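# Hang the blue mug by its handle on the tree

## Task

Get the blue mug onto the mug tree so that it hangs from one of the tree's arms by its handle, with no part of the mug sitting on or touching the tree's base.

## Robot and tools

Robot: two arms. left_arm is on the +y side and carries a left hand. right_arm is on the -y side and carries a right hand. The left hand mirrors the right. Calibrated bases in the scene frame: left_arm at (+0.005, +0.306, +0.007) m, quat_wxyz (+1.000, 0, 0, +0.024); right_arm at (-0.013, -0.313, +0.007) m, quat_wxyz (+1.000, 0, 0, -0.024).

Frames. Scene frame: origin at table height, halfway between the nominal bases, +z up, +x out across the table, left_arm toward +y. Image left/right does not match arm names. Fixed cameras and the table use the scene frame. Each arm's reported hand pose, velocities and Hand target use that arm's own base frame. Reported positions can be off by a few cm, more at long reach.

Hand point axes (right hand): +z runs along straight fingers toward the tips; +x crosses the palm away from the thumb; +y points out of the palm face, which sits at y = -0.062 m. On the left hand +x points toward the thumb. A rigid mast near the wrist (x +0.05 to +0.10, z -0.16 to -0.11, out to y = +0.06 m; x sign flips on the left hand) can collide with things.

execute_actions(actions, cameras)
- actions: a list of actions run one after another. Each action is a list of 1 to 15 rows. Each row is one 1/30 s step, so an action lasts 0.5 s. If fewer than 15 rows are given, the last row repeats to fill the action.
- Each row is one flat list of 48 numbers, every one in [-1, 1], covering both arms even if one stays still. Order: left_arm dx, dy, dz, rx, ry, rz; then 16 left hand motor goals; left current_limit, speed; then the same 24 numbers for right_arm.
- dx..rz are an offset, not a pose: a displacement of the hand point from that arm's Hand target as it stood when the action began, in that arm's base axes. Every row of the action measures from that same starting target, not from the prior row. Scale: 1.0 = 0.6 m for dx, dy, dz and 180 degrees for rx, ry, rz. rx, ry, rz form one rotation vector, turning about the Hand target position. Sending the same offset in a new action moves further. A translation longer than 1.0 is scaled back along its direction. All zeros asks the arm again for its current target.
- Hand motor numbers are absolute goals, not offsets: -1 and +1 are a hinge's two stops. Order: index_mcp, index_abd, index_pip, index_dip, middle_mcp, middle_abd, middle_pip, middle_dip, ring_mcp, ring_abd, ring_pip, ring_dip, thumb_cmc, thumb_axl, thumb_mcp, thumb_ipl. Straight values: _mcp +0.75, _abd 0.00, _pip +0.58, _dip +0.70, thumb_cmc +0.71, thumb_axl +0.68, thumb_mcp +0.23, thumb_ipl +0.17. Moving toward -1 curls fingers toward the palm and swings the thumb round in front of the palm; _abd toward -1 swings a finger away from the thumb. 0 is a real goal, so to hold a hand still, send back its hand_goal, hand_current_limit and hand_speed.
- current_limit: -1 to +1 maps linearly to 0 to 550 mA per motor (floor 11 mA); very low values may not lift a finger. speed: hinge goal rate is (speed + 1)/2 of 8.5 rad/s. Start values: +0.4 and -0.6. Settings persist until changed.
- cameras: list of names (cam_head_left, cam_head_right, cam_high, each 672x504), ["all"], or []. If omitted or null, images come only with an empty actions list. An unknown name rejects the whole call. An empty actions list just reports state.

zoom_image(camera, region): camera is cam_head_left, cam_head_right or cam_high, and must be in the most recent images. region is [x0, y0, x1, y1] in that image's pixels from the top-left, at most 504 by 504.

finished_scene(scene): scene is the integer of the scene now being closed. It cannot be undone; call it only once the mug hangs on its own with the robot clear. Further calls in the same reply act on the next scene.

Motion behaviour. Each step the commanded orientation is limited to within 40 degrees of the measured one, and damped IK favours position if both cannot be met. Hand target in results is the last commanded pose after that limit; later offsets start from it. The hand often stops short of the target, and joint friction or load can leave it a few cm off; waiting does not help, so resend the gap as an offset. The elbow sags with load, so aim higher. Very small moves may not start. With the wrist near the waist axis, small moves can swing the whole arm. To stop pushing on something, set the target back behind the hand point.

Results. end_effector_position (m) and end_effector_quat_wxyz per arm in its base frame; Hand target; Joint positions, velocities (may show "within noise" or be omitted), torques (raw, with offsets; numbers 3 and 4 wrap at ±28 N m); step readings of position during motion. Per hand, in motor order: hand_goal (written goals; resending keeps a grip), hand_measured (actual hinge positions; resending these relaxes a grip), hand_current_ma (positive pushes toward -1), hand_state (moving, goal, blocked, overload), plus hand_current_limit and hand_speed. A finger squeezes only while its goal lies past the object's surface.

Avoid: dropping the mug or releasing it while it moves, slamming or shoving hard into the table or tree, knocking anything off the work area, and any contact between the two hands or arms (a hand closing on the other's fingers counts). Keep motor current under 495 mA; 5 s at or above it shuts the motor off for 10 s. Motors heat when holding loads, reaching far or pushing at unreachable poses; a MOTOR HOT line appears from 85 °C, and at 100 °C the arm goes limp for 30 to 60 s or longer. During any arm stop, hand commands are discarded. Loose objects may occasionally get nudged by outside disturbances.

Each tool is called as name(argument=value, ...), one argument or row to a line, values as JSON.

## Session

execute_actions(
  actions=[],
)

Scene clock: 0.00 s.
left_arm: end_effector_position=(+0.5948, +0.0023, +0.3244) hand_goal=(+0.754, +0.000, +0.576, +0.696, +0.754, +0.000, +0.576, +0.696, +0.754, +0.000, +0.576, +0.696, +0.714, +0.678, +0.226, +0.168) hand_measured=(+0.754, +0.000, +0.576, +0.696, +0.754, +0.000, +0.576, +0.696, +0.754, +0.000, +0.576, +0.696, +0.714, +0.678, +0.226, +0.168) hand_current_ma=(+0, +0, +0, +0, +0, +0, +0, +0, +0, +0, +0, +0, +0, +0, +0, +0) hand_state=(goal, goal, goal, goal, goal, goal, goal, goal, goal, goal, goal, goal, goal, goal, goal, goal) hand_current_limit=0.40 hand_speed=-0.60 end_effector_quat_wxyz=(+0.314, +0.184, +0.913, +0.186) | right_arm: end_effector_position=(+0.4513, +0.0569, +0.3758) hand_goal=(+0.754, +0.000, +0.576, +0.696, +0.754, +0.000, +0.576, +0.696, +0.754, +0.000, +0.576, +0.696, +0.714, +0.678, +0.226, +0.168) hand_measured=(+0.754, +0.000, +0.576, +0.696, +0.754, +0.000, +0.576, +0.696, +0.754, +0.000, +0.576, +0.696, +0.714, +0.678, +0.226, +0.168) hand_current_ma=(+0, +0, +0, +0, +0, +0, +0, +0, +0, +0, +0, +0, +0, +0, +0, +0) hand_state=(goal, goal, goal, goal, goal, goal, goal, goal, goal, overload, goal, goal, goal, goal, goal, goal) hand_current_limit=0.40 hand_speed=-0.60 end_effector_quat_wxyz=(+0.210, +0.384, +0.531, +0.726)
Joint positions: left_arm=[-0.244 1.518 1.442 -0.834 -0.38 -1.284] | right_arm=[-0.01 1.122 0.461 0.842 -0.666 0.456]
Joint velocities: within noise
Joint torques (N m): no reading
Motor temperatures (°C): left_arm=[30 28 28 28 25 26] | right_arm=[26 27 29 25 29 27]
Heat: left arm: hottest waist 30 °C; right arm: hottest elbow 29 °C.
Hand target: left_arm +0.6014, +0.0016, +0.3468; +0.337, +0.179, +0.905, +0.189 | right_arm +0.4524, +0.0561, +0.3964; +0.226, +0.367, +0.526, +0.733

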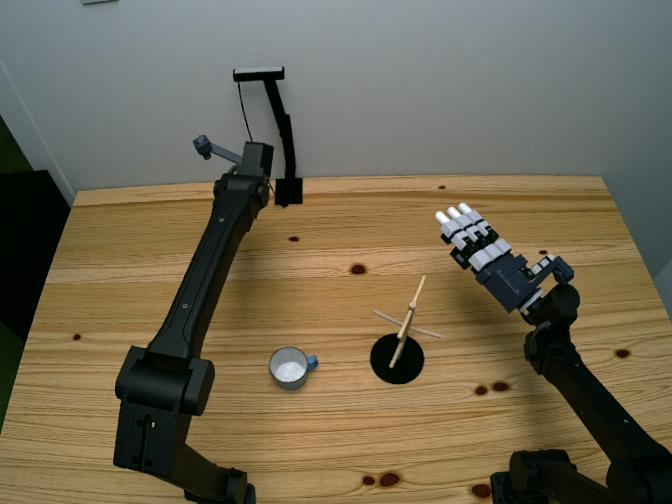

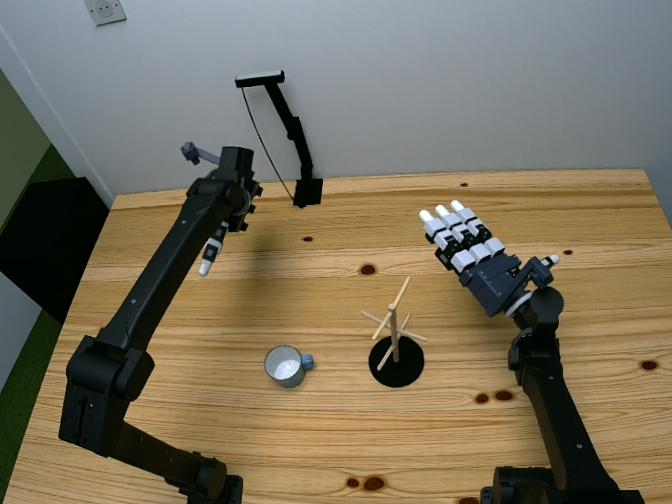

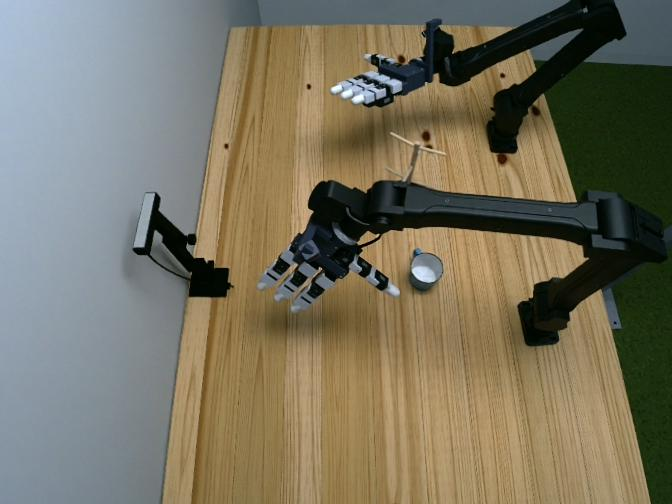

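zoom_image(
  camera="cam_head_left",
  region=[240, 250, 480, 430],
)

zoom_image(
  camera="cam_head_right",
  region=[240, 250, 480, 430],
)

zoom_image(
  camera="cam_high",
  region=[320, 110, 520, 310],
)

Scaled by 2.100 from the camera's 672x504 image, which has a finer 960x720 frame.

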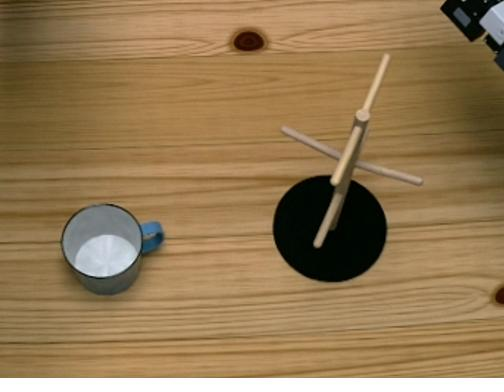

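Scaled by 2.100 from the camera's 672x504 image, which has a finer 960x720 frame.

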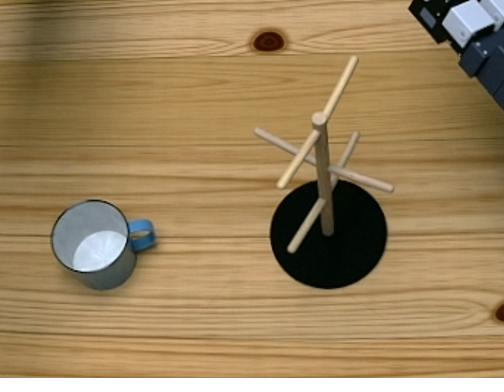

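Scaled by 2.520 from the camera's 672x504 image, which has a finer 960x720 frame.

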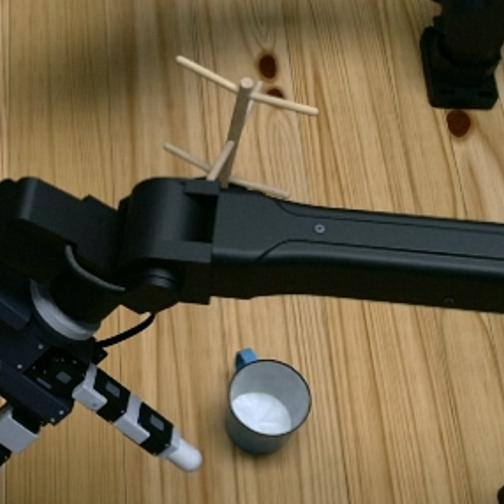

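execute_actions(
  actions=[
    [[-0.067,0,0.02,-0.122,-0.012,0.025, 0.754,0,0.576,0.696,0.754,0,0.576,0.696,0.754,0,0.576,0.696,0.714,0.678,0.226,0.168,0.4,-0.6, 0,0,0,0,0,0, 0.754,0,0.576,0.696,0.754,0,0.576,0.696,0.754,0,0.576,0.696,0.714,0.678,0.226,0.168,0.4,-0.6]],
    [[-0.067,0,0.02,-0.122,-0.012,0.025, 0.754,0,0.576,0.696,0.754,0,0.576,0.696,0.754,0,0.576,0.696,0.714,0.678,0.226,0.168,0.4,-0.6, 0,0,0,0,0,0, 0.754,0,0.576,0.696,0.754,0,0.576,0.696,0.754,0,0.576,0.696,0.714,0.678,0.226,0.168,0.4,-0.6]],
  ],
  cameras=[],
)

Scene clock: 139.50 s.
left_arm: end_effector_position=(+0.5165, +0.0031, +0.3653) hand_goal=(+0.754, +0.000, +0.576, +0.696, +0.754, +0.000, +0.576, +0.696, +0.754, +0.000, +0.576, +0.696, +0.714, +0.678, +0.226, +0.168) hand_measured=(+0.752, +0.000, +0.576, +0.696, +0.752, +0.000, +0.576, +0.696, +0.752, +0.000, +0.576, +0.696, +0.714, +0.678, +0.224, +0.168) hand_current_ma=(-2, +0, +0, +0, -2, +1, +0, +0, -2, +1, +0, +0, +0, -1, -4, +0) hand_state=(goal, goal, goal, goal, goal, goal, goal, goal, goal, goal, goal, goal, goal, goal, goal, goal) hand_current_limit=0.40 hand_speed=-0.60 end_effector_quat_wxyz=(+0.393, -0.036, +0.910, -0.126) | right_arm: end_effector_position=(+0.4513, +0.0569, +0.3758) hand_goal=(+0.754, +0.000, +0.576, +0.696, +0.754, +0.000, +0.576, +0.696, +0.754, +0.000, +0.576, +0.696, +0.714, +0.678, +0.226, +0.168) hand_measured=(+0.760, +0.000, +0.576, +0.696, +0.760, +0.000, +0.576, +0.696, +0.762, +0.000, +0.576, +0.696, +0.720, +0.678, +0.226, +0.168) hand_current_ma=(+8, +0, +0, +0, +9, +0, +0, +0, +11, +0, +0, +0, +7, -1, +0, +0) hand_state=(goal, goal, goal, goal, goal, goal, goal, goal, goal, overload, goal, goal, goal, goal, goal, goal) hand_current_limit=0.40 hand_speed=-0.60 end_effector_quat_wxyz=(+0.210, +0.384, +0.531, +0.726)
Joint positions: left_arm=[-0.099 1.264 1.408 -0.871 0.129 -1.806] | right_arm=[-0.01 1.122 0.461 0.842 -0.666 0.456]
Joint torques (N m): left_arm=[1.26 -11.46 10.56 1.85 0.16 -0.12] | right_arm=[-0.73 -5.25 9.99 2.21 0.13 -0.15]
Motor temperatures (°C): left_arm=[30 34 42 28 25 25] | right_arm=[26 28 47 25 29 27]
Heat: left arm: hottest elbow 42 °C; right arm: hottest elbow 47 °C.
Hand target: left_arm +0.5209, +0.0015, +0.3710; +0.397, -0.037, +0.907, -0.131 | right_arm +0.4524, +0.0561, +0.3964; +0.226, +0.367, +0.526, +0.733
Off the commanded pose: left_arm 0.007 m, 1 deg | right_arm 0.021 m, 3 deg.
Step readings (end_effector_position of left_arm | right_arm):
0: (+0.5948, +0.0023, +0.3244) | (+0.4513, +0.0569, +0.3758)
1: (+0.5947, -0.0045, +0.3191) | (+0.4513, +0.0569, +0.3758)
2: (+0.5924, -0.0161, +0.3086) | (+0.4513, +0.0569, +0.3758)
4: (+0.5823, -0.0170, +0.3107) | (+0.4513, +0.0569, +0.3758)
8: (+0.5656, -0.0084, +0.3394) | (+0.4513, +0.0569, +0.3758)
15: (+0.5565, -0.0040, +0.3492) | (+0.4513, +0.0569, +0.3758)
16: (+0.5560, -0.0109, +0.3447) | (+0.4513, +0.0569, +0.3758)
17: (+0.5531, -0.0201, +0.3356) | (+0.4513, +0.0569, +0.3758)
19: (+0.5422, -0.0206, +0.3347) | (+0.4513, +0.0569, +0.3758)
23: (+0.5251, -0.0035, +0.3564) | (+0.4513, +0.0569, +0.3758)
30: (+0.5171, +0.0035, +0.3659) | (+0.4513, +0.0569, +0.3758)
No camera images: "cameras" was empty.

execute_actions(
  actions=[
    [[-0.1,0,-0.01,-0.0823,0.075,-0.0944, 0.754,0,0.576,0.696,0.754,0,0.576,0.696,0.754,0,0.576,0.696,0.714,0.678,0.226,0.168,0.4,-0.6, -0.083,-0.023,-0.02,-0.066,0.12,-0.019, 0.754,0,0.576,0.696,0.754,0,0.576,0.696,0.754,0,0.576,0.696,0.714,0.678,0.226,0.168,0.4,-0.6]],
    [[-0.1,0,-0.01,-0.0823,0.075,-0.0944, 0.754,0,0.576,0.696,0.754,0,0.576,0.696,0.754,0,0.576,0.696,0.714,0.678,0.226,0.168,0.4,-0.6, -0.083,-0.023,-0.04,-0.066,0.12,-0.019, 0.754,0,0.576,0.696,0.754,0,0.576,0.696,0.754,0,0.576,0.696,0.714,0.678,0.226,0.168,0.4,-0.6]],
    [[-0.1,0,-0.02,-0.0823,0.075,-0.0944, 0.754,0,0.576,0.696,0.754,0,0.576,0.696,0.754,0,0.576,0.696,0.714,0.678,0.226,0.168,0.4,-0.6, -0.083,-0.023,-0.04,-0.066,0.12,-0.019, 0.754,0,0.576,0.696,0.754,0,0.576,0.696,0.754,0,0.576,0.696,0.714,0.678,0.226,0.168,0.4,-0.6]],
    [[-0.1,0,-0.02,-0.0823,0.075,-0.0944, 0.754,0,0.576,0.696,0.754,0,0.576,0.696,0.754,0,0.576,0.696,0.714,0.678,0.226,0.168,0.4,-0.6, -0.083,-0.023,-0.04,-0.066,0.12,-0.019, 0.754,0,0.576,0.696,0.754,0,0.576,0.696,0.754,0,0.576,0.696,0.714,0.678,0.226,0.168,0.4,-0.6]],
  ],
  cameras=["all"],
)

Scene clock: 282.30 s.
left_arm: end_effector_position=(+0.2766, -0.0023, +0.3259) hand_goal=(+0.754, +0.000, +0.576, +0.696, +0.754, +0.000, +0.576, +0.696, +0.754, +0.000, +0.576, +0.696, +0.714, +0.678, +0.226, +0.168) hand_measured=(+0.746, +0.000, +0.574, +0.696, +0.744, +0.000, +0.574, +0.696, +0.746, +0.000, +0.574, +0.696, +0.706, +0.678, +0.224, +0.168) hand_current_ma=(-14, +0, -2, +0, -16, +0, -2, +0, -15, +0, -2, +0, -14, -1, -4, -1) hand_state=(goal, goal, goal, goal, goal, goal, goal, goal, goal, goal, goal, goal, goal, goal, goal, goal) hand_current_limit=0.40 hand_speed=-0.60 end_effector_quat_wxyz=(+0.166, -0.050, +0.875, -0.452) | right_arm: end_effector_position=(+0.2496, -0.0004, +0.2890) hand_goal=(+0.754, +0.000, +0.576, +0.696, +0.754, +0.000, +0.576, +0.696, +0.754, +0.000, +0.576, +0.696, +0.714, +0.678, +0.226, +0.168) hand_measured=(+0.756, +0.002, +0.576, +0.696, +0.756, +0.000, +0.576, +0.696, +0.756, +0.020, +0.576, +0.696, +0.718, +0.678, +0.222, +0.166) hand_current_ma=(+2, +1, +0, +0, +2, +1, +0, +0, +2, +0, +0, +0, +4, -1, -7, -1) hand_state=(goal, goal, goal, goal, goal, goal, goal, goal, goal, overload, goal, goal, goal, goal, goal, goal) hand_current_limit=0.40 hand_speed=-0.60 end_effector_quat_wxyz=(+0.058, +0.696, +0.712, +0.073)
Joint positions: left_arm=[0.359 0.991 1.209 -1.709 1.002 -1.37] | right_arm=[0.126 0.626 0.916 -1.674 0 0.102]
Joint torques (N m): left_arm=[1.44 -4.84 9.98 0.12 0.64 -0.21] | right_arm=[0.09 1.08 11.56 0.25 0.18 0.06]
Heat: left arm: hottest elbow 44 °C; right arm: hottest elbow 50 °C.
Hand target: left_arm +0.2810, +0.0015, +0.3350; -0.070, +0.119, +0.778, -0.613 | right_arm +0.2533, +0.0008, +0.3125; +0.009, +0.695, +0.718, +0.015
Off the commanded pose: left_arm 0.011 m, 64 deg; orientation clipped | right_arm 0.024 m, 9 deg.
joint sent to its limit (left arm) — joint 4 (wrist pitch), lower limit. The joint targets are off in orientation, not in position.
joint sent to its limit (right arm) — joint 4 (wrist pitch), lower limit. The joint targets are off in orientation, not in position.
Step readings (end_effector_position of left_arm | right_arm):
0: (+0.5165, +0.0031, +0.3653) | (+0.4513, +0.0569, +0.3758)
1: (+0.5147, -0.0062, +0.3614) | (+0.4510, +0.0559, +0.3700)
2: (+0.5005, -0.0250, +0.3503) | (+0.4488, +0.0515, +0.3607)
4: (+0.4665, -0.0335, +0.3388) | (+0.4250, +0.0504, +0.3530)
8: (+0.4463, -0.0058, +0.3369) | (+0.3885, +0.0451, +0.3651)
15: (+0.4495, +0.0059, +0.3452) | (+0.3960, +0.0438, +0.3559)
16: (+0.4453, -0.0016, +0.3468) | (+0.3953, +0.0419, +0.3442)
17: (+0.4272, -0.0179, +0.3482) | (+0.3895, +0.0346, +0.3275)
19: (+0.3954, -0.0241, +0.3509) | (+0.3650, +0.0274, +0.3028)
23: (+0.3861, -0.0020, +0.3451) | (+0.3418, +0.0275, +0.3058)
30: (+0.3910, +0.0017, +0.3421) | (+0.3492, +0.0289, +0.3340)
31: (+0.3914, -0.0009, +0.3413) | (+0.3441, +0.0242, +0.3285)
32: (+0.3843, -0.0035, +0.3377) | (+0.3309, +0.0109, +0.3137)
34: (+0.3579, -0.0056, +0.3279) | (+0.3068, +0.0010, +0.2947)
38: (+0.3408, -0.0029, +0.3347) | (+0.2962, +0.0069, +0.3037)
45: (+0.3378, -0.0023, +0.3393) | (+0.2973, +0.0087, +0.3081)
46: (+0.3373, -0.0022, +0.3372) | (+0.2934, +0.0033, +0.3060)
47: (+0.3297, -0.0016, +0.3315) | (+0.2806, -0.0091, +0.3006)
49: (+0.3028, -0.0037, +0.3189) | (+0.2620, -0.0093, +0.2900)
53: (+0.2818, -0.0011, +0.3235) | (+0.2518, +0.0047, +0.2890)
60: (+0.2773, -0.0020, +0.3259) | (+0.2499, +0.0007, +0.2890)

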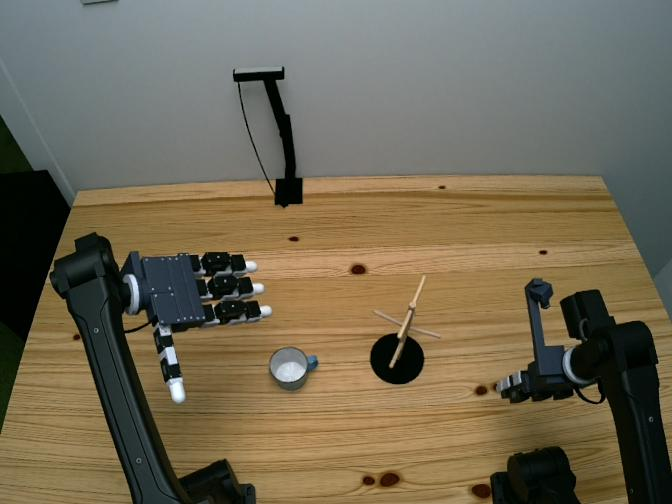

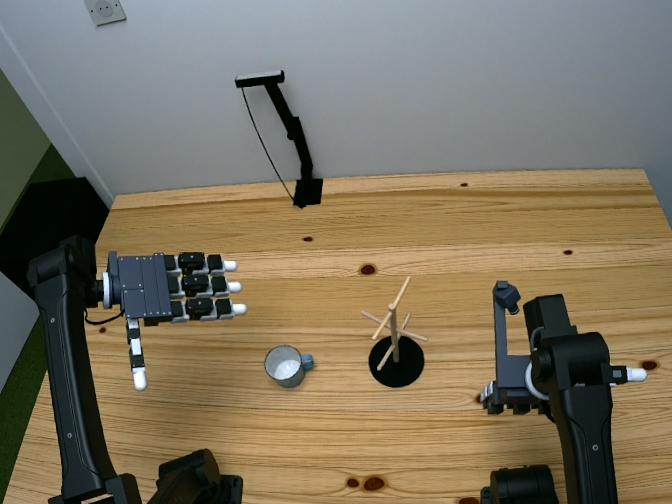

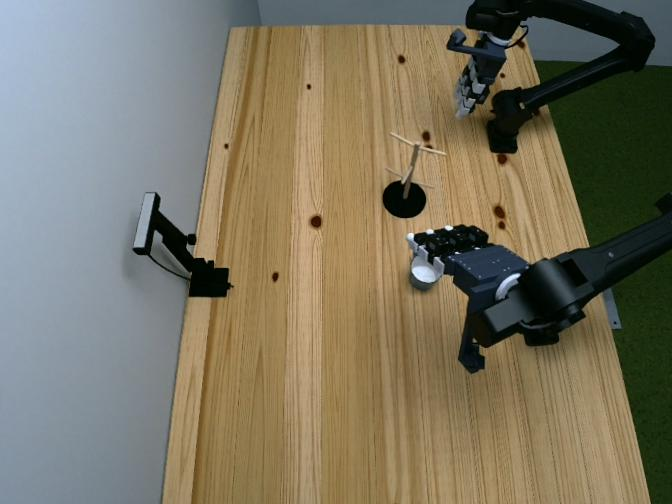

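execute_actions(
  actions=[
    [[0.0167,-0.0667,-0.0167,-0.0249,0.0074,0.0285, 0.0685,0,0.285,0.696,0.0685,0,0.285,0.696,0.9,0,0.576,0.696,-0.571,0.678,0.226,0.168,0.4,-0.6, 0,0,0,0,0,0, 0.754,0,0.576,0.696,0.754,0,0.576,0.696,0.754,0,0.576,0.696,0.714,0.678,0.226,0.168,0.4,-0.6]],
    [[0.0167,-0.0667,-0.0167,-0.0249,0.0074,0.0285, 0.0685,0,0.285,0.696,0.0685,0,0.285,0.696,0.9,0,0.576,0.696,-0.571,0.678,0.226,0.168,0.4,-0.6, 0,0,0,0,0,0, 0.754,0,0.576,0.696,0.754,0,0.576,0.696,0.754,0,0.576,0.696,0.714,0.678,0.226,0.168,0.4,-0.6]],
    [[0.0167,-0.0667,-0.0167,-0.0249,0.0074,0.0285, 0.0685,0,0.285,0.696,0.0685,0,0.285,0.696,0.9,0,0.576,0.696,-0.571,0.678,0.226,0.168,0.4,-0.6, 0,0,0,0,0,0, 0.754,0,0.576,0.696,0.754,0,0.576,0.696,0.754,0,0.576,0.696,0.714,0.678,0.226,0.168,0.4,-0.6]],
  ],
  cameras=["all"],
)

Scene clock: 368.97 s.
left_arm: end_effector_position=(+0.3107, -0.1178, +0.2972) hand_goal=(+0.068, +0.000, +0.286, +0.696, +0.068, +0.000, +0.286, +0.696, +0.900, +0.000, +0.576, +0.696, -0.570, +0.678, +0.226, +0.168) hand_measured=(+0.062, +0.000, +0.286, +0.696, +0.062, +0.000, +0.286, +0.696, +0.890, +0.000, +0.572, +0.696, -0.568, +0.678, +0.226, +0.168) hand_current_ma=(-8, +0, -1, +0, -9, +0, +0, +0, -16, +0, -4, +0, +1, -1, +0, -1) hand_state=(goal, goal, goal, goal, goal, goal, goal, goal, goal, goal, goal, goal, goal, goal, goal, goal) hand_current_limit=0.40 hand_speed=-0.60 end_effector_quat_wxyz=(+0.045, -0.052, +0.736, -0.674) | right_arm: end_effector_position=(+0.2495, -0.0009, +0.2890) hand_goal=(+0.754, +0.000, +0.576, +0.696, +0.754, +0.000, +0.576, +0.696, +0.754, +0.000, +0.576, +0.696, +0.714, +0.678, +0.226, +0.168) hand_measured=(+0.756, +0.002, +0.576, +0.696, +0.756, +0.000, +0.576, +0.696, +0.756, +0.020, +0.576, +0.696, +0.718, +0.678, +0.222, +0.166) hand_current_ma=(+2, +1, +0, +0, +2, +1, +0, +0, +2, +0, +0, +0, +4, -1, -7, -1) hand_state=(goal, goal, goal, goal, goal, goal, goal, goal, goal, overload, goal, goal, goal, goal, goal, goal) hand_current_limit=0.40 hand_speed=-0.60 end_effector_quat_wxyz=(+0.059, +0.697, +0.711, +0.073)
Joint positions: left_arm=[0.159 1.209 1.105 -1.693 1.48 -1.347] | right_arm=[0.126 0.626 0.916 -1.674 0.002 0.107]
Joint torques (N m): left_arm=[1.03 -9.17 8.51 -0.31 1.14 0.06] | right_arm=[0.15 1.26 11.56 0.25 0.2 0.06]
Motor temperatures (°C): left_arm=[29 29 48 27 26 25] | right_arm=[26 27 56 25 29 27]
Heat: left arm: hottest elbow 48 °C; right arm: hottest elbow 56 °C.
Hand target: left_arm +0.3110, -0.1185, +0.3048; +0.000, +0.000, +0.707, -0.708 | right_arm +0.2533, +0.0008, +0.3125; +0.009, +0.695, +0.718, +0.015
Off the commanded pose: left_arm 0.008 m, 9 deg | right_arm 0.024 m, 9 deg.
joint sent to its limit (left arm) — joint 4 (wrist pitch), lower limit. The joint targets are off in orientation, not in position.
joint sent to its limit (right arm) — joint 4 (wrist pitch), lower limit. The joint targets are off in orientation, not in position.
Step readings (end_effector_position of left_arm | right_arm):
0: (+0.2766, -0.0023, +0.3259) | (+0.2496, -0.0004, +0.2890)
1: (+0.2782, -0.0086, +0.3279) | (+0.2496, -0.0004, +0.2890)
2: (+0.2819, -0.0200, +0.3324) | (+0.2496, -0.0008, +0.2890)
4: (+0.2867, -0.0321, +0.3334) | (+0.2496, -0.0007, +0.2890)
8: (+0.2910, -0.0369, +0.3219) | (+0.2496, -0.0008, +0.2890)
15: (+0.2910, -0.0370, +0.3183) | (+0.2496, -0.0008, +0.2890)
16: (+0.2919, -0.0445, +0.3213) | (+0.2495, -0.0009, +0.2890)
17: (+0.2947, -0.0557, +0.3264) | (+0.2495, -0.0009, +0.2890)
19: (+0.2968, -0.0687, +0.3250) | (+0.2495, -0.0009, +0.2890)
23: (+0.2987, -0.0776, +0.3106) | (+0.2495, -0.0009, +0.2890)
30: (+0.2995, -0.0775, +0.3077) | (+0.2495, -0.0009, +0.2890)
31: (+0.3007, -0.0845, +0.3116) | (+0.2495, -0.0009, +0.2890)
32: (+0.3034, -0.0954, +0.3183) | (+0.2495, -0.0009, +0.2890)
34: (+0.3055, -0.1078, +0.3160) | (+0.2495, -0.0009, +0.2890)
38: (+0.3070, -0.1180, +0.3005) | (+0.2495, -0.0009, +0.2890)
45: (+0.3105, -0.1179, +0.2972) | (+0.2495, -0.0009, +0.2890)

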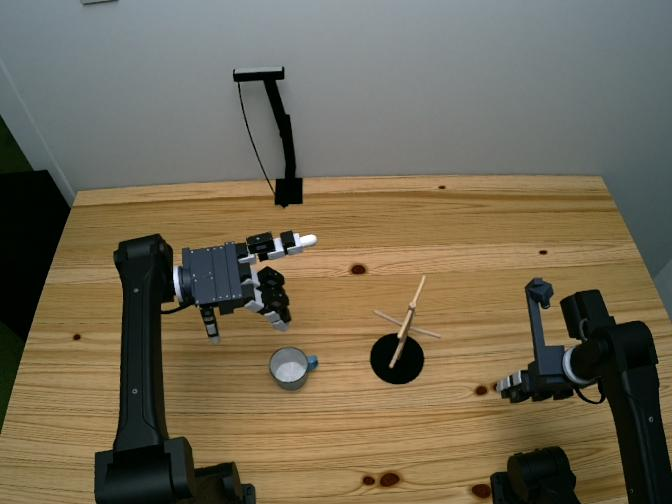

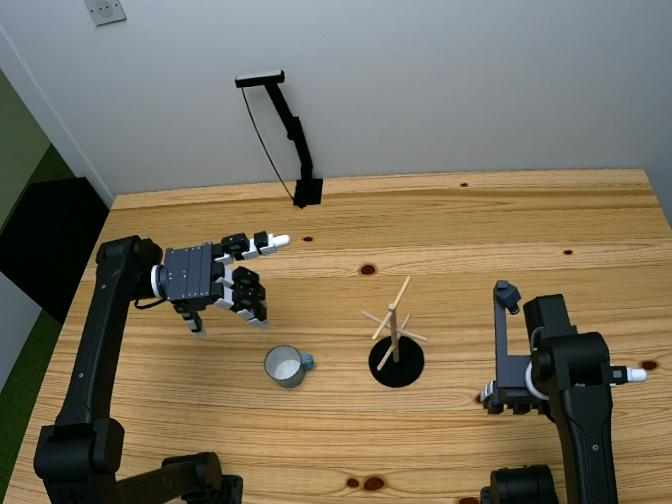

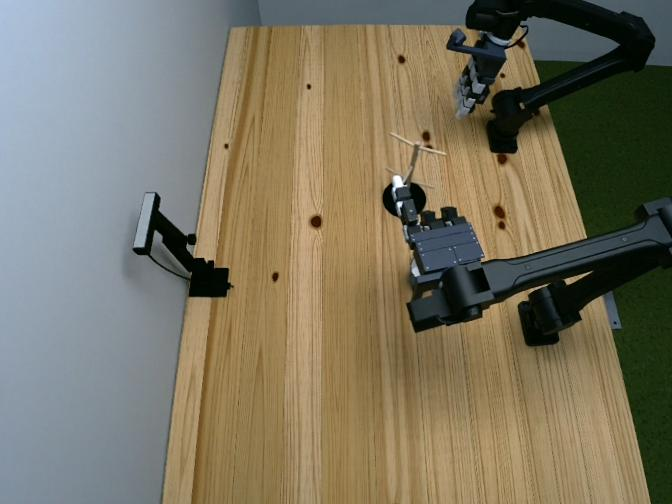

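zoom_image(
  camera="cam_head_left",
  region=[360, 260, 460, 390],
)

zoom_image(
  camera="cam_head_right",
  region=[350, 260, 450, 390],
)

zoom_image(
  camera="cam_high",
  region=[370, 120, 470, 220],
)

Scaled by 3.877 from the camera's 672x504 image, which has a finer 960x720 frame.

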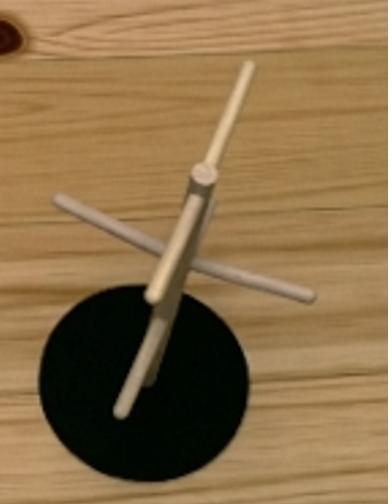

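Scaled by 3.877 from the camera's 672x504 image, which has a finer 960x720 frame.

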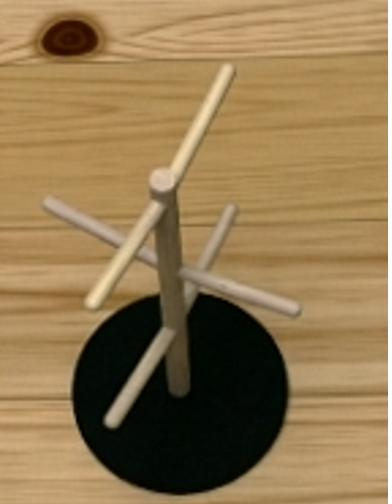

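Scaled by 5.040 from the camera's 672x504 image, which has a finer 960x720 frame.

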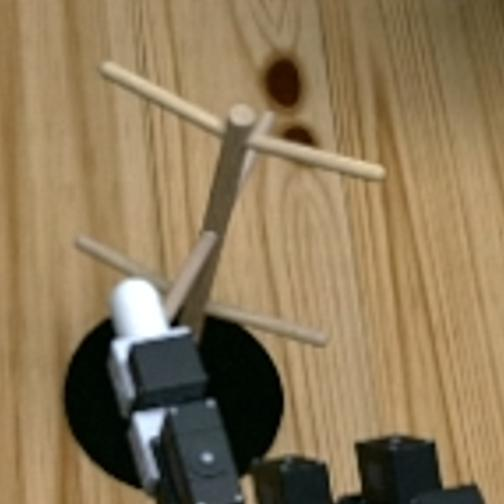

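execute_actions(
  actions=[],
  cameras=[],
)

Scene clock: 527.90 s.
left_arm: end_effector_position=(+0.3107, -0.1178, +0.2972) hand_goal=(+0.068, +0.000, +0.286, +0.696, +0.068, +0.000, +0.286, +0.696, +0.900, +0.000, +0.576, +0.696, -0.570, +0.678, +0.226, +0.168) hand_measured=(+0.062, +0.000, +0.286, +0.696, +0.062, +0.000, +0.286, +0.696, +0.890, +0.000, +0.572, +0.696, -0.568, +0.678, +0.226, +0.168) hand_current_ma=(-8, +0, -1, +0, -9, +0, +0, +0, -16, +0, -4, +0, +1, -1, +0, -1) hand_state=(goal, goal, goal, goal, goal, goal, goal, goal, goal, goal, goal, goal, goal, goal, goal, goal) hand_current_limit=0.40 hand_speed=-0.60 end_effector_quat_wxyz=(+0.045, -0.052, +0.736, -0.674) | right_arm: end_effector_position=(+0.2495, -0.0009, +0.2890) hand_goal=(+0.754, +0.000, +0.576, +0.696, +0.754, +0.000, +0.576, +0.696, +0.754, +0.000, +0.576, +0.696, +0.714, +0.678, +0.226, +0.168) hand_measured=(+0.756, +0.002, +0.576, +0.696, +0.756, +0.000, +0.576, +0.696, +0.756, +0.020, +0.576, +0.696, +0.718, +0.678, +0.222, +0.166) hand_current_ma=(+2, +1, +0, +0, +2, +1, +0, +0, +2, +0, +0, +0, +4, -1, -7, -1) hand_state=(goal, goal, goal, goal, goal, goal, goal, goal, goal, overload, goal, goal, goal, goal, goal, goal) hand_current_limit=0.40 hand_speed=-0.60 end_effector_quat_wxyz=(+0.059, +0.697, +0.711, +0.073)
Joint positions: left_arm=[0.159 1.209 1.105 -1.693 1.48 -1.347] | right_arm=[0.126 0.626 0.916 -1.674 0.002 0.107]
Joint velocities: within noise
Joint torques (N m): left_arm=[1.03 -9.17 8.53 -0.32 1.14 0.06] | right_arm=[0.26 1.2 11.49 0.21 0.21 0.06]
Motor temperatures (°C): left_arm=[29 30 42 27 31 25] | right_arm=[26 27 60 25 29 27]
Heat: left arm: hottest elbow 42 °C; right arm: hottest elbow 60 °C.
Hand target: left_arm +0.3110, -0.1185, +0.3048; +0.000, +0.000, +0.707, -0.708 | right_arm +0.2533, +0.0008, +0.3125; +0.009, +0.695, +0.718, +0.015
Off the commanded pose: left_arm 0.008 m, 9 deg | right_arm 0.024 m, 9 deg.
No camera images: "cameras" was empty.

execute_actions(
  actions=[
    [[-0.015,-0.0314,-0.0844,0.021,0.0041,0.0411, 0.0685,-0.1,-0.08,0.696,0.0685,0.1,-0.08,0.696,0.9,0,0.576,0.696,-0.571,0.678,0.226,0.168,0.4,-0.6, 0,0,0,0,0,0, 0.754,0,0.576,0.696,0.754,0,0.576,0.696,0.754,0,0.576,0.696,0.714,0.678,0.226,0.168,0.4,-0.6]],
    [[-0.015,-0.0314,-0.0844,0.021,0.0041,0.0411, 0.0685,-0.1,-0.08,0.696,0.0685,0.1,-0.08,0.696,0.9,0,0.576,0.696,-0.571,0.678,0.226,0.168,0.4,-0.6, 0,0,0,0,0,0, 0.754,0,0.576,0.696,0.754,0,0.576,0.696,0.754,0,0.576,0.696,0.714,0.678,0.226,0.168,0.4,-0.6]],
    [[-0.015,-0.0314,-0.0844,0.021,0.0041,0.0411, 0.0685,-0.1,-0.08,0.696,0.0685,0.1,-0.08,0.696,0.9,0,0.576,0.696,-0.571,0.678,0.226,0.168,0.4,-0.6, 0,0,0,0,0,0, 0.754,0,0.576,0.696,0.754,0,0.576,0.696,0.754,0,0.576,0.696,0.714,0.678,0.226,0.168,0.4,-0.6]],
  ],
  cameras=["all"],
)

Scene clock: 554.93 s.
left_arm: end_effector_position=(+0.2824, -0.1709, +0.1493) hand_goal=(+0.068, -0.100, -0.080, +0.696, +0.068, +0.100, -0.080, +0.696, +0.900, +0.000, +0.576, +0.696, -0.570, +0.678, +0.226, +0.168) hand_measured=(+0.064, -0.098, -0.078, +0.696, +0.064, +0.098, -0.078, +0.696, +0.892, +0.000, +0.572, +0.696, -0.570, +0.678, +0.226, +0.168) hand_current_ma=(-6, +1, +2, +0, -7, -3, +2, +0, -15, +0, -4, +0, +0, -1, +0, -1) hand_state=(goal, goal, goal, goal, goal, goal, goal, goal, goal, goal, goal, goal, goal, goal, goal, goal) hand_current_limit=0.40 hand_speed=-0.60 end_effector_quat_wxyz=(-0.024, -0.021, +0.735, -0.677) | right_arm: end_effector_position=(+0.2495, -0.0009, +0.2890) hand_goal=(+0.754, +0.000, +0.576, +0.696, +0.754, +0.000, +0.576, +0.696, +0.754, +0.000, +0.576, +0.696, +0.714, +0.678, +0.226, +0.168) hand_measured=(+0.756, +0.002, +0.576, +0.696, +0.756, +0.000, +0.576, +0.696, +0.756, +0.020, +0.576, +0.696, +0.718, +0.678, +0.222, +0.166) hand_current_ma=(+2, +1, +0, +0, +2, +1, +0, +0, +2, +0, +0, +0, +4, -1, -7, -1) hand_state=(goal, goal, goal, goal, goal, goal, goal, goal, goal, overload, goal, goal, goal, goal, goal, goal) hand_current_limit=0.40 hand_speed=-0.60 end_effector_quat_wxyz=(+0.059, +0.697, +0.711, +0.073)
Joint positions: left_arm=[-0.014 1.272 0.745 -0.956 1.488 -1.725] | right_arm=[0.126 0.626 0.916 -1.674 0.002 0.107]
Joint torques (N m): left_arm=[0.15 -9.99 6.97 1.18 0.71 -0.21] | right_arm=[0.21 1.26 11.56 0.17 0.19 0.05]
Motor temperatures (°C): left_arm=[29 30 42 27 31 25] | right_arm=[26 27 61 25 29 27]
Heat: left arm: hottest elbow 42 °C; right arm: hottest elbow 61 °C.
Hand target: left_arm +0.2840, -0.1750, +0.1530; +0.122, -0.149, +0.759, -0.622 | right_arm +0.2533, +0.0008, +0.3125; +0.009, +0.695, +0.718, +0.015
Off the commanded pose: left_arm 0.006 m, 23 deg | right_arm 0.024 m, 9 deg.
joint sent to its limit (right arm) — joint 4 (wrist pitch), lower limit. The joint targets are off in orientation, not in position.
Step readings (end_effector_position of left_arm | right_arm):
0: (+0.3107, -0.1178, +0.2972) | (+0.2495, -0.0009, +0.2890)
1: (+0.3102, -0.1202, +0.2948) | (+0.2495, -0.0009, +0.2890)
2: (+0.3085, -0.1250, +0.2878) | (+0.2495, -0.0009, +0.2890)
4: (+0.3006, -0.1285, +0.2671) | (+0.2495, -0.0009, +0.2890)
8: (+0.2934, -0.1335, +0.2456) | (+0.2495, -0.0009, +0.2890)
15: (+0.3005, -0.1336, +0.2440) | (+0.2495, -0.0009, +0.2890)
16: (+0.3004, -0.1358, +0.2414) | (+0.2495, -0.0009, +0.2890)
17: (+0.3016, -0.1395, +0.2340) | (+0.2495, -0.0009, +0.2890)
19: (+0.2936, -0.1448, +0.2167) | (+0.2495, -0.0009, +0.2890)
23: (+0.2838, -0.1520, +0.1967) | (+0.2495, -0.0009, +0.2890)
30: (+0.2904, -0.1526, +0.1952) | (+0.2495, -0.0009, +0.2890)
31: (+0.2898, -0.1544, +0.1926) | (+0.2495, -0.0009, +0.2890)
32: (+0.2905, -0.1576, +0.1853) | (+0.2495, -0.0009, +0.2890)
34: (+0.2859, -0.1630, +0.1696) | (+0.2495, -0.0009, +0.2890)
38: (+0.2766, -0.1710, +0.1485) | (+0.2495, -0.0009, +0.2890)
45: (+0.2838, -0.1704, +0.1438) | (+0.2495, -0.0009, +0.2890)

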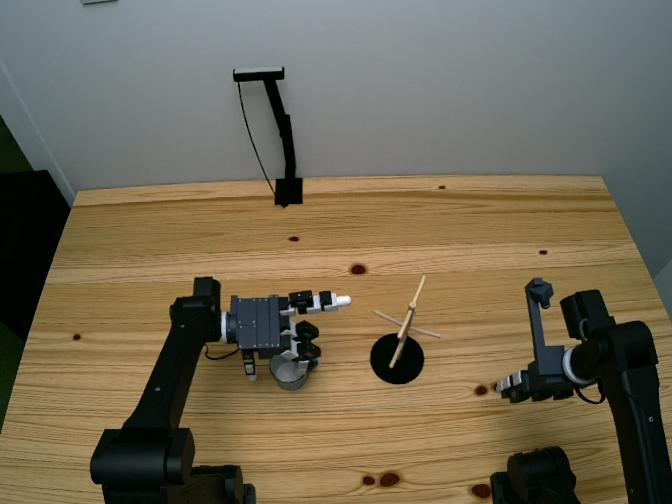

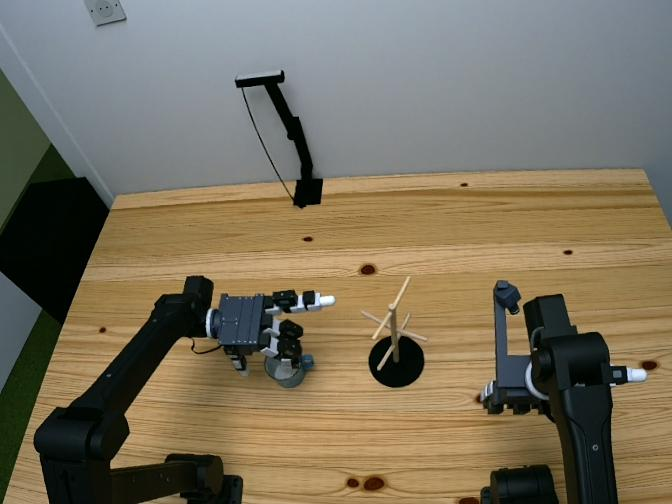

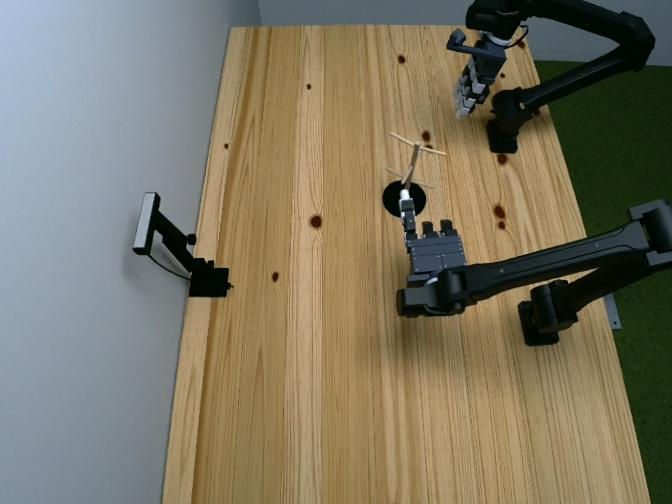

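zoom_image(
  camera="cam_head_left",
  region=[200, 270, 380, 405],
)

zoom_image(
  camera="cam_head_right",
  region=[200, 270, 380, 405],
)

zoom_image(
  camera="cam_high",
  region=[360, 180, 500, 320],
)

Scaled by 2.800 from the camera's 672x504 image, which has a finer 960x720 frame.

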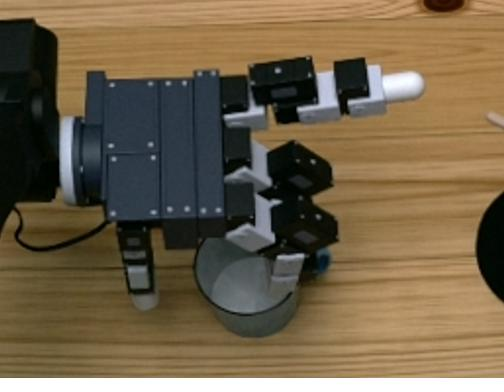

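Scaled by 2.800 from the camera's 672x504 image, which has a finer 960x720 frame.

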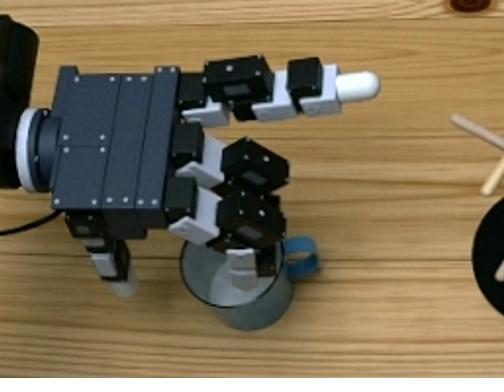

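Scaled by 3.600 from the camera's 672x504 image, which has a finer 960x720 frame.

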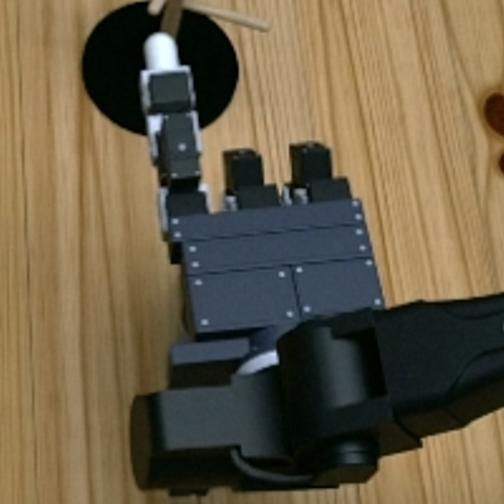

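execute_actions(
  actions=[
    [[0,0,-0.0333,0,0,-0.068, 0.0685,-0.1,-0.08,0.696,0.0685,0.1,-0.08,0.696,0.9,0,0.576,0.696,-0.571,0.678,0.226,0.168,0.4,-0.6, 0,0,0,0,0,0, 0.754,0,0.576,0.696,0.754,0,0.576,0.696,0.754,0,0.576,0.696,0.714,0.678,0.226,0.168,0.4,-0.6]],
    [[0,0,0,0,0,0, 0.0685,-0.1,-0.08,0.696,0.0685,0.1,-0.08,0.696,0.9,0,0.576,0.696,-0.571,0.678,0.226,0.168,0.4,-0.6, 0,0,0,0,0,0, 0.754,0,0.576,0.696,0.754,0,0.576,0.696,0.754,0,0.576,0.696,0.714,0.678,0.226,0.168,0.4,-0.6]],
  ],
  cameras=["all"],
)

zoom_image(
  camera="cam_head_left",
  region=[220, 300, 360, 405],
)

zoom_image(
  camera="cam_head_right",
  region=[220, 300, 360, 405],
)

Scene clock: 597.53 s.
left_arm: end_effector_position=(+0.2790, -0.1696, +0.1266) hand_goal=(+0.068, -0.100, -0.080, +0.696, +0.068, +0.100, -0.080, +0.696, +0.900, +0.000, +0.576, +0.696, -0.570, +0.678, +0.226, +0.168) hand_measured=(+0.064, -0.100, -0.078, +0.696, +0.064, +0.098, -0.078, +0.696, +0.890, +0.000, +0.574, +0.696, -0.570, +0.678, +0.226, +0.168) hand_current_ma=(-6, +1, +2, +0, -6, -2, +2, +0, -17, +0, -3, +0, -1, -1, +0, -1) hand_state=(goal, goal, goal, goal, goal, goal, goal, goal, goal, goal, goal, goal, goal, goal, goal, goal) hand_current_limit=0.40 hand_speed=-0.60 end_effector_quat_wxyz=(+0.008, -0.033, +0.779, -0.626) | right_arm: end_effector_position=(+0.2495, -0.0009, +0.2890) hand_goal=(+0.754, +0.000, +0.576, +0.696, +0.754, +0.000, +0.576, +0.696, +0.754, +0.000, +0.576, +0.696, +0.714, +0.678, +0.226, +0.168) hand_measured=(+0.756, +0.002, +0.576, +0.696, +0.756, +0.000, +0.576, +0.696, +0.756, +0.020, +0.576, +0.696, +0.718, +0.678, +0.222, +0.166) hand_current_ma=(+2, +1, +0, +0, +2, +1, +0, +0, +2, +0, +0, +0, +4, -1, -7, -1) hand_state=(goal, goal, goal, goal, goal, goal, goal, goal, goal, overload, goal, goal, goal, goal, goal, goal) hand_current_limit=0.40 hand_speed=-0.60 end_effector_quat_wxyz=(+0.059, +0.697, +0.711, +0.073)
Joint positions: left_arm=[-0.057 1.161 0.633 -0.578 1.326 -2.079] | right_arm=[0.126 0.626 0.916 -1.674 0.002 0.107]
Joint torques (N m): left_arm=[-0.09 -8.41 7.8 1.88 0.59 -0.16] | right_arm=[0.03 0.97 11.51 0.23 0.21 0.05]
Motor temperatures (°C): left_arm=[29 30 43 27 30 25] | right_arm=[26 26 62 25 29 27]
Heat: left arm: hottest elbow 43 °C; right arm: hottest elbow 62 °C.
Hand target: left_arm +0.2840, -0.1750, +0.1330; +0.055, -0.067, +0.771, -0.631 | right_arm +0.2533, +0.0008, +0.3125; +0.009, +0.695, +0.718, +0.015
Off the commanded pose: left_arm 0.010 m, 7 deg | right_arm 0.024 m, 9 deg.
joint sent to its limit (left arm) — joint 6 (wrist roll), lower limit. The joint targets are off in orientation, not in position.
joint sent to its limit (right arm) — joint 4 (wrist pitch), lower limit. The joint targets are off in orientation, not in position.
Step readings (end_effector_position of left_arm | right_arm):
0: (+0.2824, -0.1709, +0.1493) | (+0.2495, -0.0009, +0.2890)
1: (+0.2825, -0.1700, +0.1458) | (+0.2495, -0.0009, +0.2890)
2: (+0.2854, -0.1679, +0.1373) | (+0.2495, -0.0009, +0.2890)
4: (+0.2878, -0.1674, +0.1264) | (+0.2495, -0.0009, +0.2890)
8: (+0.2839, -0.1687, +0.1188) | (+0.2495, -0.0009, +0.2890)
15: (+0.2811, -0.1696, +0.1264) | (+0.2495, -0.0009, +0.2890)
16: (+0.2807, -0.1695, +0.1263) | (+0.2495, -0.0009, +0.2890)
17: (+0.2803, -0.1696, +0.1264) | (+0.2495, -0.0009, +0.2890)
19: (+0.2799, -0.1695, +0.1263) | (+0.2495, -0.0009, +0.2890)
23: (+0.2794, -0.1695, +0.1265) | (+0.2495, -0.0009, +0.2890)
30: (+0.2791, -0.1696, +0.1266) | (+0.2495, -0.0009, +0.2890)

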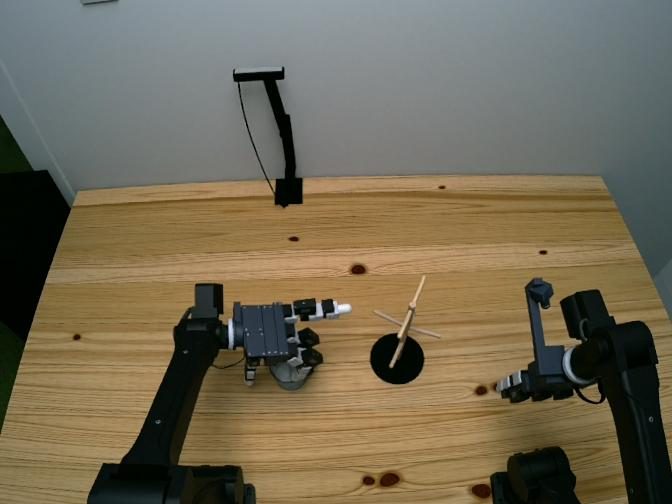

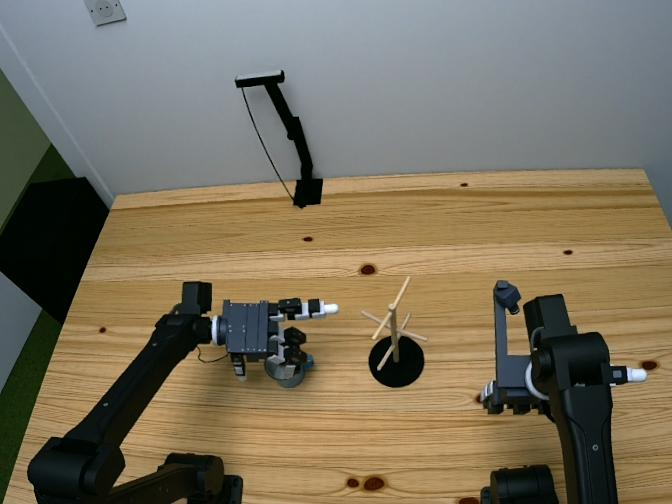

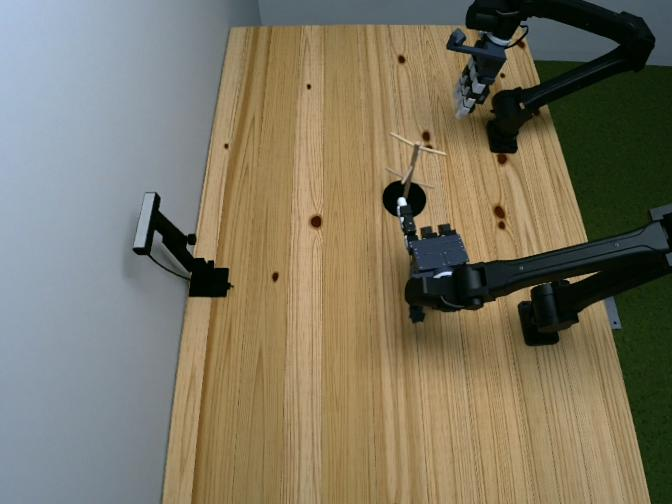

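Scaled by 3.600 from the camera's 672x504 image, which has a finer 960x720 frame.

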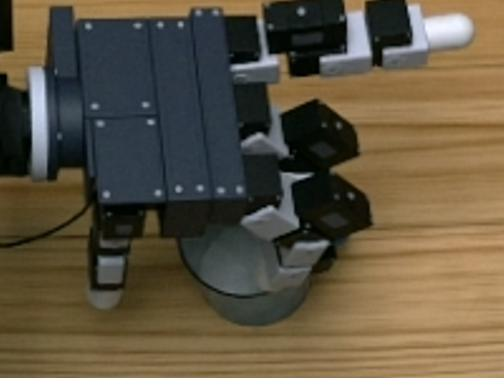

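Scaled by 3.600 from the camera's 672x504 image, which has a finer 960x720 frame.

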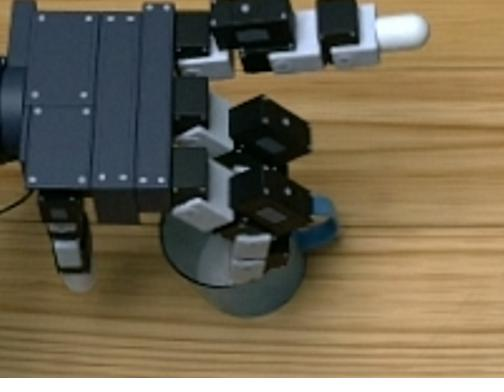

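execute_actions(
  actions=[
    [[0.0333,0.0183,0.0167,-0.0356,0,-0.039, 0.0685,-0.1,-0.08,0.696,0.0685,0.1,-0.08,0.696,0.9,0,0.576,0.696,-0.571,0.678,0.226,0.168,0.4,-0.6, 0,0,0,0,0,0, 0.754,0,0.576,0.696,0.754,0,0.576,0.696,0.754,0,0.576,0.696,0.714,0.678,0.226,0.168,0.4,-0.6]],
    [[0,0,0,0,0,0, 0.0685,-0.1,-0.08,0.696,0.0685,0.1,-0.08,0.696,0.9,0,0.576,0.696,-0.571,0.678,0.226,0.168,0.4,-0.6, 0,0,0,0,0,0, 0.754,0,0.576,0.696,0.754,0,0.576,0.696,0.754,0,0.576,0.696,0.714,0.678,0.226,0.168,0.4,-0.6]],
  ],
  cameras=["cam_head_left","cam_head_right"],
)

zoom_image(
  camera="cam_head_left",
  region=[220, 300, 360, 405],
)

zoom_image(
  camera="cam_head_right",
  region=[220, 300, 360, 405],
)

Scene clock: 632.33 s.
left_arm: end_effector_position=(+0.2853, -0.1640, +0.1271) hand_goal=(+0.068, -0.100, -0.080, +0.696, +0.068, +0.100, -0.080, +0.696, +0.900, +0.000, +0.576, +0.696, -0.570, +0.678, +0.226, +0.168) hand_measured=(+0.064, -0.100, -0.078, +0.696, +0.064, +0.098, -0.078, +0.696, +0.890, +0.000, +0.572, +0.696, -0.572, +0.678, +0.226, +0.168) hand_current_ma=(-4, +0, +2, +0, -5, -2, +2, +0, -19, +0, -4, +0, -1, -1, +0, -1) hand_state=(goal, goal, goal, goal, goal, goal, goal, goal, goal, goal, goal, goal, goal, goal, goal, goal) hand_current_limit=0.40 hand_speed=-0.60 end_effector_quat_wxyz=(-0.005, -0.042, +0.741, -0.670) | right_arm: end_effector_position=(+0.2495, -0.0009, +0.2890) hand_goal=(+0.754, +0.000, +0.576, +0.696, +0.754, +0.000, +0.576, +0.696, +0.754, +0.000, +0.576, +0.696, +0.714, +0.678, +0.226, +0.168) hand_measured=(+0.756, +0.002, +0.576, +0.696, +0.756, +0.000, +0.576, +0.696, +0.756, +0.020, +0.576, +0.696, +0.718, +0.678, +0.222, +0.166) hand_current_ma=(+2, +1, +0, +0, +2, +1, +0, +0, +2, +0, +0, +0, +4, -1, -7, -1) hand_state=(goal, goal, goal, goal, goal, goal, goal, goal, goal, overload, goal, goal, goal, goal, goal, goal) hand_current_limit=0.40 hand_speed=-0.60 end_effector_quat_wxyz=(+0.059, +0.697, +0.711, +0.073)
Joint positions: left_arm=[0.006 1.233 0.638 -0.577 1.459 -2.036] | right_arm=[0.126 0.626 0.916 -1.674 0.002 0.107]
Joint torques (N m): left_arm=[1.44 -7.88 10.13 0.72 1.16 0.05] | right_arm=[-0.03 0.97 11.49 0.18 0.21 0.04]
Motor temperatures (°C): left_arm=[29 30 42 27 29 25] | right_arm=[26 26 62 25 29 27]
Heat: left arm: hottest elbow 42 °C; right arm: hottest elbow 62 °C.
Hand target: left_arm +0.3041, -0.1640, +0.1431; +0.013, -0.023, +0.737, -0.675 | right_arm +0.2533, +0.0008, +0.3125; +0.009, +0.695, +0.718, +0.015
Off the commanded pose: left_arm 0.025 m, 3 deg | right_arm 0.024 m, 9 deg.
joint sent to its limit (right arm) — joint 4 (wrist pitch), lower limit. The joint targets are off in orientation, not in position.
Step readings (end_effector_position of left_arm | right_arm):
0: (+0.2790, -0.1696, +0.1266) | (+0.2495, -0.0009, +0.2890)
1: (+0.2776, -0.1717, +0.1314) | (+0.2495, -0.0009, +0.2890)
2: (+0.2763, -0.1724, +0.1376) | (+0.2495, -0.0009, +0.2890)
4: (+0.2792, -0.1697, +0.1361) | (+0.2495, -0.0009, +0.2890)
8: (+0.2839, -0.1643, +0.1277) | (+0.2495, -0.0009, +0.2890)
15: (+0.2851, -0.1641, +0.1272) | (+0.2495, -0.0009, +0.2890)
16: (+0.2851, -0.1641, +0.1272) | (+0.2495, -0.0009, +0.2890)
17: (+0.2852, -0.1641, +0.1271) | (+0.2495, -0.0009, +0.2890)
19: (+0.2852, -0.1641, +0.1271) | (+0.2495, -0.0009, +0.2890)
23: (+0.2853, -0.1640, +0.1271) | (+0.2495, -0.0009, +0.2890)
30: (+0.2853, -0.1640, +0.1271) | (+0.2495, -0.0009, +0.2890)
Images, in order (width x height): cam_head_left 672x504, cam_head_right 672x504.

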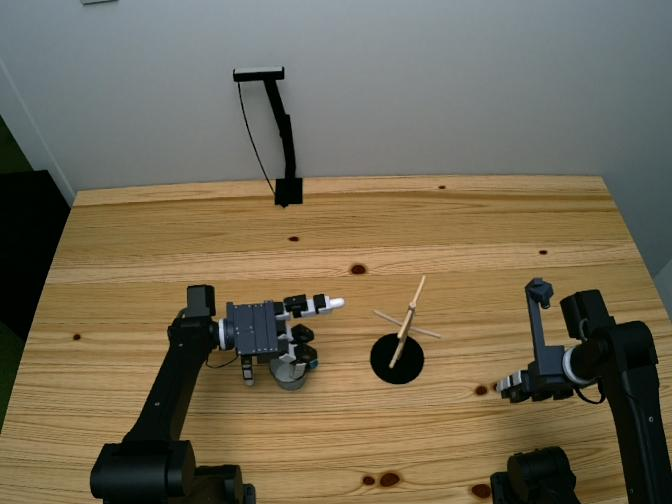

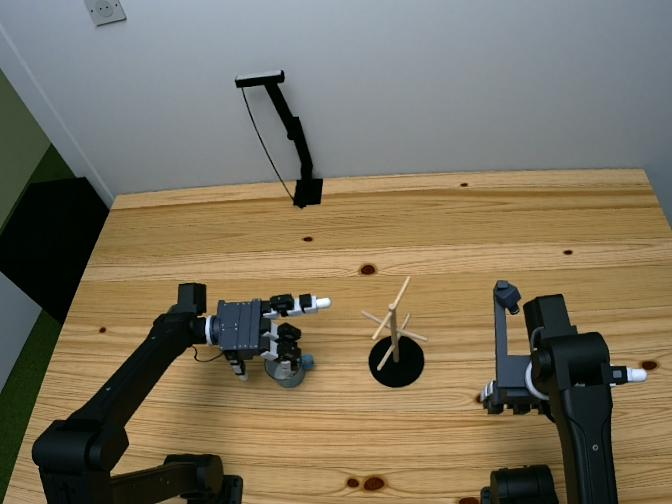

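Scaled by 3.600 from the camera's 672x504 image, which has a finer 960x720 frame.

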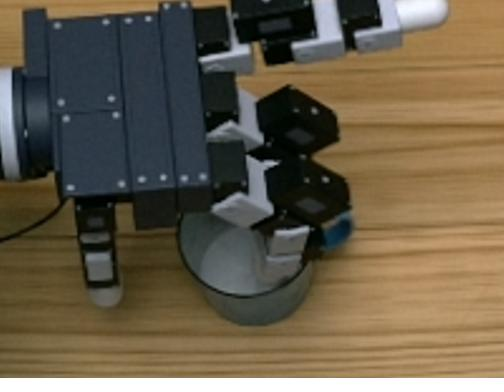

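Scaled by 3.600 from the camera's 672x504 image, which has a finer 960x720 frame.

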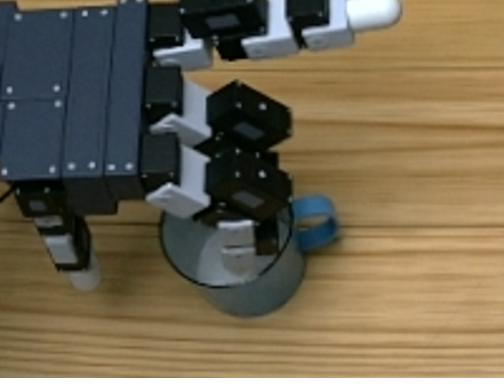

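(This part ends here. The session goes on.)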